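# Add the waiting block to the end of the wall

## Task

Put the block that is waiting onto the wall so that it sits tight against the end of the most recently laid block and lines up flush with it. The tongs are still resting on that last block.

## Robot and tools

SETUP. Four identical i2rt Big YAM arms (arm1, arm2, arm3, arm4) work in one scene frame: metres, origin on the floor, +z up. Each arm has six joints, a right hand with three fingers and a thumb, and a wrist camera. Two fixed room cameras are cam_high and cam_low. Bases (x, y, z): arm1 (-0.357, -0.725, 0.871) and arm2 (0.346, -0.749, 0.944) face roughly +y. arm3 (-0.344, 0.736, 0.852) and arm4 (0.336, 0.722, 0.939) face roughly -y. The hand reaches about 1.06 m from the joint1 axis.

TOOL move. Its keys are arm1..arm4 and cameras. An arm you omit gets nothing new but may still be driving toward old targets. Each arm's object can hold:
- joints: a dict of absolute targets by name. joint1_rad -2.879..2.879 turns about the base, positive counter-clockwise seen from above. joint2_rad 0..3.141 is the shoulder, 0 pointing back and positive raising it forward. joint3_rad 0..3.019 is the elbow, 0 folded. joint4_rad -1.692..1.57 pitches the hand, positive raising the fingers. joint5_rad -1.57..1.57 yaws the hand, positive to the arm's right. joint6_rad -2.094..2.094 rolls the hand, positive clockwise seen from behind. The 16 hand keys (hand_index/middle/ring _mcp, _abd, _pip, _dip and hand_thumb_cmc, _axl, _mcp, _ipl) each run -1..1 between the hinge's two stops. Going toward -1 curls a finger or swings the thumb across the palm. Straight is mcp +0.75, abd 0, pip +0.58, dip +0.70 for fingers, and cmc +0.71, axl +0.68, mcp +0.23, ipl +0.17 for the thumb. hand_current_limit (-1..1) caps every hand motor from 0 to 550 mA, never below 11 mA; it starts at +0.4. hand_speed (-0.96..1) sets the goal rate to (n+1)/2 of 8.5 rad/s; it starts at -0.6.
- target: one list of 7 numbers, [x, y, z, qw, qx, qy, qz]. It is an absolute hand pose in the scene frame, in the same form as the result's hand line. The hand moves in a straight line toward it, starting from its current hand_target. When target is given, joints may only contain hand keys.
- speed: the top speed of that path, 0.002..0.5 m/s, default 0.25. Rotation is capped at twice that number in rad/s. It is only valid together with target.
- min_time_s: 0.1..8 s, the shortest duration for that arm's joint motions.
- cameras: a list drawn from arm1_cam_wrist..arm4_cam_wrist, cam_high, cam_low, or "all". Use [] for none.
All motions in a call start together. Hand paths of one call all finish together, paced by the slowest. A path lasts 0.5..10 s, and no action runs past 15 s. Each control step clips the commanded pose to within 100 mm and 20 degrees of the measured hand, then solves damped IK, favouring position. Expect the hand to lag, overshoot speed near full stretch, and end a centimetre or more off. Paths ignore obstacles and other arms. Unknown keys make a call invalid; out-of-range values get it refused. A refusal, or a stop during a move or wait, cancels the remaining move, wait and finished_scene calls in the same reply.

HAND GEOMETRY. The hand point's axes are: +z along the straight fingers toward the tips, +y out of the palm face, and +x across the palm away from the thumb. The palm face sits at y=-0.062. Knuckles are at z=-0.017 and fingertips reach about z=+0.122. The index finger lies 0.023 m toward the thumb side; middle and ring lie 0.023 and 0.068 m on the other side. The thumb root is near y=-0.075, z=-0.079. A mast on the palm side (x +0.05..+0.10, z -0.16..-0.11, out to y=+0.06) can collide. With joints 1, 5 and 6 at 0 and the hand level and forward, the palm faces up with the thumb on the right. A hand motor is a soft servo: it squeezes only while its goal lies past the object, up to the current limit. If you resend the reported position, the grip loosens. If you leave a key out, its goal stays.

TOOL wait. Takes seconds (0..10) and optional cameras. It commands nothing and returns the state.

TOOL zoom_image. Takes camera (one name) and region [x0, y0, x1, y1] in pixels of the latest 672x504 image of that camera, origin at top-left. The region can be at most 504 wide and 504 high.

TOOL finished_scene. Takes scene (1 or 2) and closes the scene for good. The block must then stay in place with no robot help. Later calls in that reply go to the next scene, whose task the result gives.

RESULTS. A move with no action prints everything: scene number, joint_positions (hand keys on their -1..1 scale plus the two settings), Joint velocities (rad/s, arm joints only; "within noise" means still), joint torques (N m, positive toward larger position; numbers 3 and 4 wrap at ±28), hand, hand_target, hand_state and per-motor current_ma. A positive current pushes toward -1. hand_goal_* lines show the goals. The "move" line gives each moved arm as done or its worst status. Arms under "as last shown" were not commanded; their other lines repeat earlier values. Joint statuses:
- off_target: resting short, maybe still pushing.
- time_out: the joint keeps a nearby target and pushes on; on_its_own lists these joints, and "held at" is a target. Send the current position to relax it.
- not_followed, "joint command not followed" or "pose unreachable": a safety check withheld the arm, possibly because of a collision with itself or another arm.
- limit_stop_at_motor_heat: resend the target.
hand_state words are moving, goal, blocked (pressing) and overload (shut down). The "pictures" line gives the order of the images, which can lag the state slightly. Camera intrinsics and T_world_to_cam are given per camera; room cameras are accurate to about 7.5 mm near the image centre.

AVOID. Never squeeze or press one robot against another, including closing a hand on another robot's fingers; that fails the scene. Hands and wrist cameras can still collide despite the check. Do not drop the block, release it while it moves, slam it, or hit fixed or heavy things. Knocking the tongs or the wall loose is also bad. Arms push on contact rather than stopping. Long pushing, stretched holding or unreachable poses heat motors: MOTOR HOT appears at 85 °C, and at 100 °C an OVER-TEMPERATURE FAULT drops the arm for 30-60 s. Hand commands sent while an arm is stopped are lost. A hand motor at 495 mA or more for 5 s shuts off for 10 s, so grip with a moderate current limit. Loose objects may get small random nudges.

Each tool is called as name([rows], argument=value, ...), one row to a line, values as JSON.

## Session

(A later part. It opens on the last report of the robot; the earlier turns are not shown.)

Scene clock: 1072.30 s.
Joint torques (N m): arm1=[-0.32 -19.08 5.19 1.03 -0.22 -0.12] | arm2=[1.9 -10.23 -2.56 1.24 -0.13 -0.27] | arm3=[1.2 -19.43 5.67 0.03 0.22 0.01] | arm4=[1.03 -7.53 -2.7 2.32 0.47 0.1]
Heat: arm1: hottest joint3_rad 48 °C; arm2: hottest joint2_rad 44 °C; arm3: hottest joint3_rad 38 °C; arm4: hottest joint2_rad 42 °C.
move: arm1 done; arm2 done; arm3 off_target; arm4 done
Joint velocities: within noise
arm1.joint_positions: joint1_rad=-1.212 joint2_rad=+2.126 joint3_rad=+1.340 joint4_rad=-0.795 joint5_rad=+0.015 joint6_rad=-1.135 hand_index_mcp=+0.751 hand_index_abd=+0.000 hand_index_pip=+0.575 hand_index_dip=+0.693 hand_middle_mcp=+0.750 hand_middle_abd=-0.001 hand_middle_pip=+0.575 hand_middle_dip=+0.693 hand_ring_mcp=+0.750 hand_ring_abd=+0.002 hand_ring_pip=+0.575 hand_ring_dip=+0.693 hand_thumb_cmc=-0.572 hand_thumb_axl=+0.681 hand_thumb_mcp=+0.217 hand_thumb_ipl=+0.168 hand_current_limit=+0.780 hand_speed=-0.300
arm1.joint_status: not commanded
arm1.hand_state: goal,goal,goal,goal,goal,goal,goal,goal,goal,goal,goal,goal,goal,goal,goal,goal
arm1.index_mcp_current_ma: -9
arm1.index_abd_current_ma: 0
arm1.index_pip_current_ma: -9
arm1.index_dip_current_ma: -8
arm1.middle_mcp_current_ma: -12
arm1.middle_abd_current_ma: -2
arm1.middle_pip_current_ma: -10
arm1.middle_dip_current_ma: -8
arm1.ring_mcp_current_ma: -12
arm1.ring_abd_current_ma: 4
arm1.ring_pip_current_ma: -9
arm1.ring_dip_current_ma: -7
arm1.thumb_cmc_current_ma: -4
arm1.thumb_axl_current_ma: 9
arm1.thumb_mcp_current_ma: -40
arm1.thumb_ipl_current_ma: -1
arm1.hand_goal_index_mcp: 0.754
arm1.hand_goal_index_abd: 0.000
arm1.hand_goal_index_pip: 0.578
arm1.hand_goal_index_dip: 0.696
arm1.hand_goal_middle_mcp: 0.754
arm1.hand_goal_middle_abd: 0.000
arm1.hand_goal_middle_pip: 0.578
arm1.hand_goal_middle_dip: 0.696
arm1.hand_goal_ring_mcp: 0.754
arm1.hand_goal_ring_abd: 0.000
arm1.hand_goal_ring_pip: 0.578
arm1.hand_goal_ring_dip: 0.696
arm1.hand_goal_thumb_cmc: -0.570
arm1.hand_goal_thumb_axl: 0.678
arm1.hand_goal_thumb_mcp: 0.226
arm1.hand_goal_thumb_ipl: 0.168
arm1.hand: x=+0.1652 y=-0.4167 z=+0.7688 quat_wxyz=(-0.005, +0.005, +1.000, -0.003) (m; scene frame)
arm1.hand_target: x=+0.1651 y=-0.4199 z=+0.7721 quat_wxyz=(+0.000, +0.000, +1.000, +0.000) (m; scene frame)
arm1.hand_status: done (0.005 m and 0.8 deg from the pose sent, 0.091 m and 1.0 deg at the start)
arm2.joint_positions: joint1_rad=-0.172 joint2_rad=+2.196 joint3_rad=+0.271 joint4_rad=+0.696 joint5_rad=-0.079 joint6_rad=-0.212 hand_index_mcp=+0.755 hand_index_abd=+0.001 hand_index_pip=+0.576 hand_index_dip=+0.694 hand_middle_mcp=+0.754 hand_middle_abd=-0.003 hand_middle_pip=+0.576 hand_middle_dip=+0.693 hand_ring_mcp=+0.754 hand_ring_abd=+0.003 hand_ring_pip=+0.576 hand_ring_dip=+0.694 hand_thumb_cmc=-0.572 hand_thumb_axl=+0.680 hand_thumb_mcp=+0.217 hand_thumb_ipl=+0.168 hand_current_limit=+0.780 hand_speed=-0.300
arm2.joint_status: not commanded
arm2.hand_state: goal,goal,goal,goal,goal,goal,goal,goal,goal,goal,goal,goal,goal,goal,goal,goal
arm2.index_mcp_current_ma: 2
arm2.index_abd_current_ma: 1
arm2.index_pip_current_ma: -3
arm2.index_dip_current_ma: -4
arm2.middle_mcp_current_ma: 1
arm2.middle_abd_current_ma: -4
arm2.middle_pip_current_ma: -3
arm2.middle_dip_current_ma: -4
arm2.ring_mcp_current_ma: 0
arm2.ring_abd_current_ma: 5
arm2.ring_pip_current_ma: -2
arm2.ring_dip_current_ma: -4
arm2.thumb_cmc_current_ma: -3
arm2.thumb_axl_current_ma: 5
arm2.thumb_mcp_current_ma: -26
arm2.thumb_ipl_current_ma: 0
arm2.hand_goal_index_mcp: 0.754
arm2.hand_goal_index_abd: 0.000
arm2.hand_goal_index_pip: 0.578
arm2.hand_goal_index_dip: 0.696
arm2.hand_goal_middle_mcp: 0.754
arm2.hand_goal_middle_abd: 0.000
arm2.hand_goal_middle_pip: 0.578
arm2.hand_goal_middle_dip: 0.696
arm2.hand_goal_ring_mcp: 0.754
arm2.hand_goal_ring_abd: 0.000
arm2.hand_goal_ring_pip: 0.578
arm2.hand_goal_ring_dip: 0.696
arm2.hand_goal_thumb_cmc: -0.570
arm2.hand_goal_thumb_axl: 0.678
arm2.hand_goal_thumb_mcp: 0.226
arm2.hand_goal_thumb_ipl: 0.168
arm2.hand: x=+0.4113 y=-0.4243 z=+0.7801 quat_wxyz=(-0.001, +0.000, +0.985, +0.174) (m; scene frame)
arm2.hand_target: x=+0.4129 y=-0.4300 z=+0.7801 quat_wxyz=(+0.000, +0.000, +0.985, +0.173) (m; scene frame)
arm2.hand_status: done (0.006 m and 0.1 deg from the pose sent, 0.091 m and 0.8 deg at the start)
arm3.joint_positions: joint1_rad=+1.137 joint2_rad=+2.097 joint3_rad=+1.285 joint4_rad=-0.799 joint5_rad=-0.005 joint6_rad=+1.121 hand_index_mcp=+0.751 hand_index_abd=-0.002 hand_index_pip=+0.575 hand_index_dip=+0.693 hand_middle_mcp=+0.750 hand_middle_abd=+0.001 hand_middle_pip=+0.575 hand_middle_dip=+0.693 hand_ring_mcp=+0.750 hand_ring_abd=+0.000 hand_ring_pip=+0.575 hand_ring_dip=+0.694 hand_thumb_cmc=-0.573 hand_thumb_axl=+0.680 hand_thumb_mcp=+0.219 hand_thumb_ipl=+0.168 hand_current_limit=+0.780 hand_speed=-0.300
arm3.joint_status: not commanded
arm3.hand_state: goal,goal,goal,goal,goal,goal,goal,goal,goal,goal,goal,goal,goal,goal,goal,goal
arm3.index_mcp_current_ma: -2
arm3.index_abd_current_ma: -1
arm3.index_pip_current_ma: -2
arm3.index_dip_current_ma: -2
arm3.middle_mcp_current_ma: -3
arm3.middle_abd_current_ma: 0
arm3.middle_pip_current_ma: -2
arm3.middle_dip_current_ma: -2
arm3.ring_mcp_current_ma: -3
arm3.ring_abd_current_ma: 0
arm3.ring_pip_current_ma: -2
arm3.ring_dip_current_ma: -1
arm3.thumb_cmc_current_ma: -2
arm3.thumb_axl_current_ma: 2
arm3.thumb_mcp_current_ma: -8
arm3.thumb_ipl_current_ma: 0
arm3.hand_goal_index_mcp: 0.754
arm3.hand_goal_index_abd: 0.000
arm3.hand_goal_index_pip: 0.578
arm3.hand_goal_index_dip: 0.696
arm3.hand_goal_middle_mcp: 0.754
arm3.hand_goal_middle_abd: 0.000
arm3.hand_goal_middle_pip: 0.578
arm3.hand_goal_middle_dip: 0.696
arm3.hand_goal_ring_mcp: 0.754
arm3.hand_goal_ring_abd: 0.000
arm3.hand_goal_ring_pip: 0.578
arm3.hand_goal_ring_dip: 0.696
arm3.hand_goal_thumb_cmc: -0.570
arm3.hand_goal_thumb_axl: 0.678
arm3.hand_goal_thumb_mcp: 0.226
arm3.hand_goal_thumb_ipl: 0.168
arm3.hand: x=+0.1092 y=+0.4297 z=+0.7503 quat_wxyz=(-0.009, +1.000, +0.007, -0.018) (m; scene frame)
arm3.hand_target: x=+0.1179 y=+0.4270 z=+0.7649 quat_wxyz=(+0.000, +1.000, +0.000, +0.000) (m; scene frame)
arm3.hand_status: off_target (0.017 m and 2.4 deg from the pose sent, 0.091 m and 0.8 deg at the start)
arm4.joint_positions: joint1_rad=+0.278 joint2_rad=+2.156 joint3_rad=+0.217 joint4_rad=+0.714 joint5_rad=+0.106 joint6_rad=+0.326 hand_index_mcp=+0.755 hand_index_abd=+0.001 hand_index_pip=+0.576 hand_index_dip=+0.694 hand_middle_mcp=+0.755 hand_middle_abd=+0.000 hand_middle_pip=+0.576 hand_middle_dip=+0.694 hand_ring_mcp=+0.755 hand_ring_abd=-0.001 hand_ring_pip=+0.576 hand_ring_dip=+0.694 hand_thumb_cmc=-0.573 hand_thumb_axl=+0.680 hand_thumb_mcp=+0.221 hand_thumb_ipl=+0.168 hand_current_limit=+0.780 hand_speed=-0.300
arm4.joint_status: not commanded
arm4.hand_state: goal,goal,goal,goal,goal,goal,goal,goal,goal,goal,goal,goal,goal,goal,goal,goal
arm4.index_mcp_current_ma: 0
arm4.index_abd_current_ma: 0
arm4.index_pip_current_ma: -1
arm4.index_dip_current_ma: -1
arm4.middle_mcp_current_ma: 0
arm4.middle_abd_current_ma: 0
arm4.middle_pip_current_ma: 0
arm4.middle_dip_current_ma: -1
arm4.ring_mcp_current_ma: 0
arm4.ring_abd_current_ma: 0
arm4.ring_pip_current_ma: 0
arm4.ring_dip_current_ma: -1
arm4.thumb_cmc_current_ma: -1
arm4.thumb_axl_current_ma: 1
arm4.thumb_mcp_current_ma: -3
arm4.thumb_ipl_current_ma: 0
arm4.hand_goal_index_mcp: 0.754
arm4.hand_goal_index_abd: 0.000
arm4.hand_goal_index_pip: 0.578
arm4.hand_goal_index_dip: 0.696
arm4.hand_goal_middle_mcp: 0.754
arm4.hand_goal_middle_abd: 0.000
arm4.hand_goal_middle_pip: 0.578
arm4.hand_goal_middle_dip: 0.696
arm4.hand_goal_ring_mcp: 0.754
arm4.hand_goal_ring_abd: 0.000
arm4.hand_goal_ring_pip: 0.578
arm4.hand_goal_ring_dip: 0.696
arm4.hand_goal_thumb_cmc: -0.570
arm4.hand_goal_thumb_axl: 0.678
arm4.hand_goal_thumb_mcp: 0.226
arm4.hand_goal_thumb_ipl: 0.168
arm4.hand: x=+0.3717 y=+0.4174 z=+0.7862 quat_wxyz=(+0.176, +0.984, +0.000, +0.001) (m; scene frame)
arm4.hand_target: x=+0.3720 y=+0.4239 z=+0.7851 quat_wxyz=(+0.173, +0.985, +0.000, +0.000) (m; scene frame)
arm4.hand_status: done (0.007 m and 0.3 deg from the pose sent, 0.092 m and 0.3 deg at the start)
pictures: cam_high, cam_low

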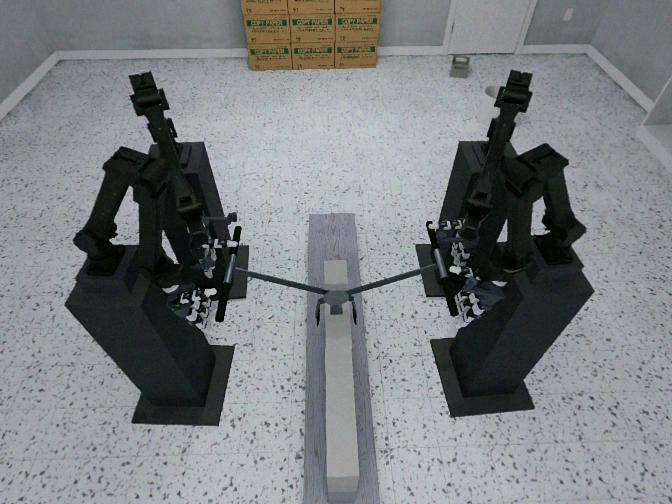

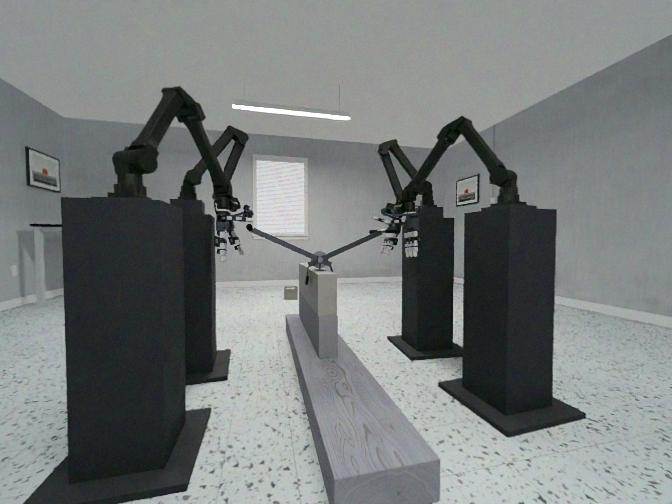

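move(arm1={"target": [0.150, -0.440, 0.830, 0, 0, 1, 0], "speed": 0.15}, arm2={"target": [0.413, -0.440, 0.840, 0, 0, 0.9848, 0.1736], "speed": 0.15}, arm3={"target": [0.100, 0.440, 0.830, 0, 1, 0, 0], "speed": 0.15}, arm4={"target": [0.375, 0.435, 0.840, 0.1736, 0.9848, 0, 0], "speed": 0.15}, cameras=["cam_high", "cam_low"])

zoom_image(camera="cam_high", region=[180, 190, 500, 350])

zoom_image(camera="cam_low", region=[270, 235, 370, 385])

Scene clock: 1083.40 s.
Joint torques (N m): arm1=[-0.5 -16.32 5.76 0.21 -0.23 -0.09] | arm2=[1.26 -8.59 0.1 0.16 -0.16 -0.24] | arm3=[1.61 -16.03 6.45 -0.61 0.23 0.01] | arm4=[1.73 -5.66 0.43 0.84 0.49 0.13]
Heat: arm1: hottest joint3_rad 47 °C; arm2: hottest joint2_rad 43 °C; arm3: hottest joint3_rad 36 °C; arm4: hottest joint2_rad 41 °C.
move: arm1 off_target; arm2 done; arm3 done; arm4 done
Joint velocities: within noise
arm1.joint_positions: joint1_rad=-1.230 joint2_rad=+1.964 joint3_rad=+1.284 joint4_rad=-0.862 joint5_rad=+0.015 joint6_rad=-1.157 hand_index_mcp=+0.751 hand_index_abd=+0.000 hand_index_pip=+0.575 hand_index_dip=+0.693 hand_middle_mcp=+0.750 hand_middle_abd=-0.001 hand_middle_pip=+0.575 hand_middle_dip=+0.693 hand_ring_mcp=+0.750 hand_ring_abd=+0.002 hand_ring_pip=+0.575 hand_ring_dip=+0.693 hand_thumb_cmc=-0.572 hand_thumb_axl=+0.681 hand_thumb_mcp=+0.217 hand_thumb_ipl=+0.168 hand_current_limit=+0.780 hand_speed=-0.300
arm1.joint_status: not commanded
arm1.hand_state: goal,goal,goal,goal,goal,goal,goal,goal,goal,goal,goal,goal,goal,goal,goal,goal
arm1.index_mcp_current_ma: -9
arm1.index_abd_current_ma: 0
arm1.index_pip_current_ma: -9
arm1.index_dip_current_ma: -8
arm1.middle_mcp_current_ma: -12
arm1.middle_abd_current_ma: -2
arm1.middle_pip_current_ma: -10
arm1.middle_dip_current_ma: -8
arm1.ring_mcp_current_ma: -12
arm1.ring_abd_current_ma: 4
arm1.ring_pip_current_ma: -9
arm1.ring_dip_current_ma: -7
arm1.thumb_cmc_current_ma: -4
arm1.thumb_axl_current_ma: 9
arm1.thumb_mcp_current_ma: -40
arm1.thumb_ipl_current_ma: -1
arm1.hand_goal_index_mcp: 0.754
arm1.hand_goal_index_abd: 0.000
arm1.hand_goal_index_pip: 0.578
arm1.hand_goal_index_dip: 0.696
arm1.hand_goal_middle_mcp: 0.754
arm1.hand_goal_middle_abd: 0.000
arm1.hand_goal_middle_pip: 0.578
arm1.hand_goal_middle_dip: 0.696
arm1.hand_goal_ring_mcp: 0.754
arm1.hand_goal_ring_abd: 0.000
arm1.hand_goal_ring_pip: 0.578
arm1.hand_goal_ring_dip: 0.696
arm1.hand_goal_thumb_cmc: -0.570
arm1.hand_goal_thumb_axl: 0.678
arm1.hand_goal_thumb_mcp: 0.226
arm1.hand_goal_thumb_ipl: 0.168
arm1.hand: x=+0.1575 y=-0.4317 z=+0.8386 quat_wxyz=(+0.013, +0.003, +1.000, +0.005) (m; scene frame)
arm1.hand_target: x=+0.1500 y=-0.4397 z=+0.8302 quat_wxyz=(+0.000, +0.000, +1.000, +0.000) (m; scene frame)
arm1.hand_status: off_target (0.014 m and 1.7 deg from the pose sent, 0.067 m and 0.8 deg at the start)
arm2.joint_positions: joint1_rad=-0.184 joint2_rad=+1.821 joint3_rad=+0.173 joint4_rad=+0.429 joint5_rad=-0.084 joint6_rad=-0.225 hand_index_mcp=+0.755 hand_index_abd=+0.001 hand_index_pip=+0.576 hand_index_dip=+0.694 hand_middle_mcp=+0.755 hand_middle_abd=-0.003 hand_middle_pip=+0.576 hand_middle_dip=+0.693 hand_ring_mcp=+0.755 hand_ring_abd=+0.003 hand_ring_pip=+0.576 hand_ring_dip=+0.694 hand_thumb_cmc=-0.572 hand_thumb_axl=+0.680 hand_thumb_mcp=+0.218 hand_thumb_ipl=+0.168 hand_current_limit=+0.780 hand_speed=-0.300
arm2.joint_status: not commanded
arm2.hand_state: goal,goal,goal,goal,goal,goal,goal,goal,goal,goal,goal,goal,goal,goal,goal,goal
arm2.index_mcp_current_ma: 2
arm2.index_abd_current_ma: 1
arm2.index_pip_current_ma: -3
arm2.index_dip_current_ma: -4
arm2.middle_mcp_current_ma: 1
arm2.middle_abd_current_ma: -4
arm2.middle_pip_current_ma: -3
arm2.middle_dip_current_ma: -4
arm2.ring_mcp_current_ma: 1
arm2.ring_abd_current_ma: 5
arm2.ring_pip_current_ma: -2
arm2.ring_dip_current_ma: -4
arm2.thumb_cmc_current_ma: -3
arm2.thumb_axl_current_ma: 5
arm2.thumb_mcp_current_ma: -24
arm2.thumb_ipl_current_ma: 0
arm2.hand_goal_index_mcp: 0.754
arm2.hand_goal_index_abd: 0.000
arm2.hand_goal_index_pip: 0.578
arm2.hand_goal_index_dip: 0.696
arm2.hand_goal_middle_mcp: 0.754
arm2.hand_goal_middle_abd: 0.000
arm2.hand_goal_middle_pip: 0.578
arm2.hand_goal_middle_dip: 0.696
arm2.hand_goal_ring_mcp: 0.754
arm2.hand_goal_ring_abd: 0.000
arm2.hand_goal_ring_pip: 0.578
arm2.hand_goal_ring_dip: 0.696
arm2.hand_goal_thumb_cmc: -0.570
arm2.hand_goal_thumb_axl: 0.678
arm2.hand_goal_thumb_mcp: 0.226
arm2.hand_goal_thumb_ipl: 0.168
arm2.hand: x=+0.4107 y=-0.4360 z=+0.8422 quat_wxyz=(+0.000, -0.001, +0.984, +0.180) (m; scene frame)
arm2.hand_target: x=+0.4128 y=-0.4401 z=+0.8400 quat_wxyz=(+0.000, +0.000, +0.985, +0.174) (m; scene frame)
arm2.hand_status: done (0.005 m and 0.7 deg from the pose sent, 0.062 m and 0.1 deg at the start)
arm3.joint_positions: joint1_rad=+1.139 joint2_rad=+1.919 joint3_rad=+1.238 joint4_rad=-0.889 joint5_rad=-0.005 joint6_rad=+1.130 hand_index_mcp=+0.751 hand_index_abd=-0.002 hand_index_pip=+0.575 hand_index_dip=+0.693 hand_middle_mcp=+0.750 hand_middle_abd=+0.001 hand_middle_pip=+0.575 hand_middle_dip=+0.693 hand_ring_mcp=+0.750 hand_ring_abd=+0.000 hand_ring_pip=+0.575 hand_ring_dip=+0.694 hand_thumb_cmc=-0.573 hand_thumb_axl=+0.680 hand_thumb_mcp=+0.219 hand_thumb_ipl=+0.168 hand_current_limit=+0.780 hand_speed=-0.300
arm3.joint_status: not commanded
arm3.hand_state: goal,goal,goal,goal,goal,goal,goal,goal,goal,goal,goal,goal,goal,goal,goal,goal
arm3.index_mcp_current_ma: -2
arm3.index_abd_current_ma: -1
arm3.index_pip_current_ma: -2
arm3.index_dip_current_ma: -2
arm3.middle_mcp_current_ma: -3
arm3.middle_abd_current_ma: 0
arm3.middle_pip_current_ma: -2
arm3.middle_dip_current_ma: -2
arm3.ring_mcp_current_ma: -3
arm3.ring_abd_current_ma: 0
arm3.ring_pip_current_ma: -2
arm3.ring_dip_current_ma: -1
arm3.thumb_cmc_current_ma: -1
arm3.thumb_axl_current_ma: 2
arm3.thumb_mcp_current_ma: -8
arm3.thumb_ipl_current_ma: 0
arm3.hand_goal_index_mcp: 0.754
arm3.hand_goal_index_abd: 0.000
arm3.hand_goal_index_pip: 0.578
arm3.hand_goal_index_dip: 0.696
arm3.hand_goal_middle_mcp: 0.754
arm3.hand_goal_middle_abd: 0.000
arm3.hand_goal_middle_pip: 0.578
arm3.hand_goal_middle_dip: 0.696
arm3.hand_goal_ring_mcp: 0.754
arm3.hand_goal_ring_abd: 0.000
arm3.hand_goal_ring_pip: 0.578
arm3.hand_goal_ring_dip: 0.696
arm3.hand_goal_thumb_cmc: -0.570
arm3.hand_goal_thumb_axl: 0.678
arm3.hand_goal_thumb_mcp: 0.226
arm3.hand_goal_thumb_ipl: 0.168
arm3.hand: x=+0.0983 y=+0.4359 z=+0.8269 quat_wxyz=(+0.000, +1.000, +0.004, +0.000) (m; scene frame)
arm3.hand_target: x=+0.1001 y=+0.4400 z=+0.8301 quat_wxyz=(+0.000, +1.000, +0.000, +0.000) (m; scene frame)
arm3.hand_status: done (0.005 m and 0.4 deg from the pose sent, 0.081 m and 2.4 deg at the start)
arm4.joint_positions: joint1_rad=+0.315 joint2_rad=+1.769 joint3_rad=+0.129 joint4_rad=+0.429 joint5_rad=+0.119 joint6_rad=+0.362 hand_index_mcp=+0.755 hand_index_abd=+0.001 hand_index_pip=+0.576 hand_index_dip=+0.694 hand_middle_mcp=+0.755 hand_middle_abd=+0.000 hand_middle_pip=+0.576 hand_middle_dip=+0.694 hand_ring_mcp=+0.755 hand_ring_abd=-0.001 hand_ring_pip=+0.576 hand_ring_dip=+0.694 hand_thumb_cmc=-0.573 hand_thumb_axl=+0.680 hand_thumb_mcp=+0.221 hand_thumb_ipl=+0.168 hand_current_limit=+0.780 hand_speed=-0.300
arm4.joint_status: not commanded
arm4.hand_state: goal,goal,goal,goal,goal,goal,goal,goal,goal,goal,goal,goal,goal,goal,goal,goal
arm4.index_mcp_current_ma: 0
arm4.index_abd_current_ma: 0
arm4.index_pip_current_ma: 0
arm4.index_dip_current_ma: -1
arm4.middle_mcp_current_ma: 0
arm4.middle_abd_current_ma: 0
arm4.middle_pip_current_ma: 0
arm4.middle_dip_current_ma: -1
arm4.ring_mcp_current_ma: 0
arm4.ring_abd_current_ma: 0
arm4.ring_pip_current_ma: 0
arm4.ring_dip_current_ma: -1
arm4.thumb_cmc_current_ma: -1
arm4.thumb_axl_current_ma: 1
arm4.thumb_mcp_current_ma: -3
arm4.thumb_ipl_current_ma: 0
arm4.hand_goal_index_mcp: 0.754
arm4.hand_goal_index_abd: 0.000
arm4.hand_goal_index_pip: 0.578
arm4.hand_goal_index_dip: 0.696
arm4.hand_goal_middle_mcp: 0.754
arm4.hand_goal_middle_abd: 0.000
arm4.hand_goal_middle_pip: 0.578
arm4.hand_goal_middle_dip: 0.696
arm4.hand_goal_ring_mcp: 0.754
arm4.hand_goal_ring_abd: 0.000
arm4.hand_goal_ring_pip: 0.578
arm4.hand_goal_ring_dip: 0.696
arm4.hand_goal_thumb_cmc: -0.570
arm4.hand_goal_thumb_axl: 0.678
arm4.hand_goal_thumb_mcp: 0.226
arm4.hand_goal_thumb_ipl: 0.168
arm4.hand: x=+0.3745 y=+0.4288 z=+0.8440 quat_wxyz=(+0.184, +0.983, -0.001, +0.003) (m; scene frame)
arm4.hand_target: x=+0.3749 y=+0.4350 z=+0.8401 quat_wxyz=(+0.174, +0.985, +0.000, +0.000) (m; scene frame)
arm4.hand_status: done (0.007 m and 1.3 deg from the pose sent, 0.057 m and 0.3 deg at the start)
pictures: cam_high, cam_low

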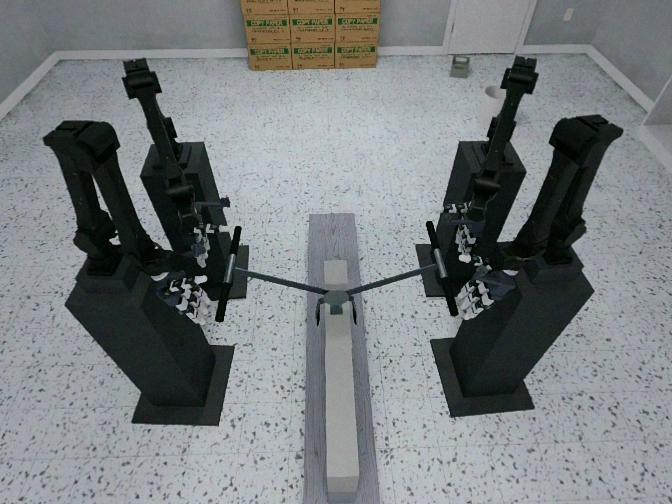

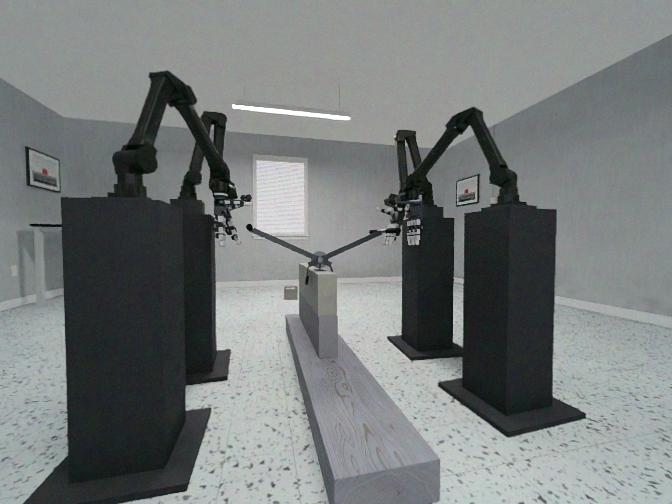

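Scaled by 1.575 from the camera's 672x504 image, which has a finer 960x720 frame.

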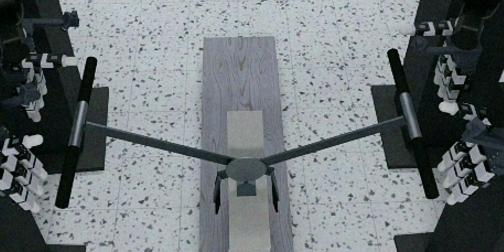

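Scaled by 3.360 from the camera's 672x504 image, which has a finer 960x720 frame.

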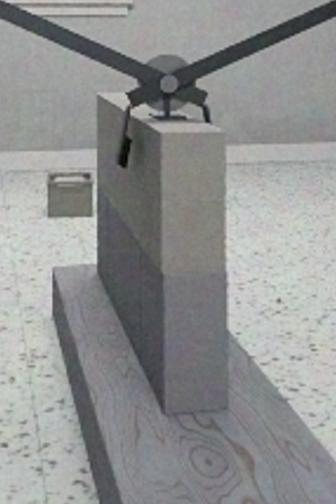

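finished_scene(scene=1)

The scene is finished: the task was done.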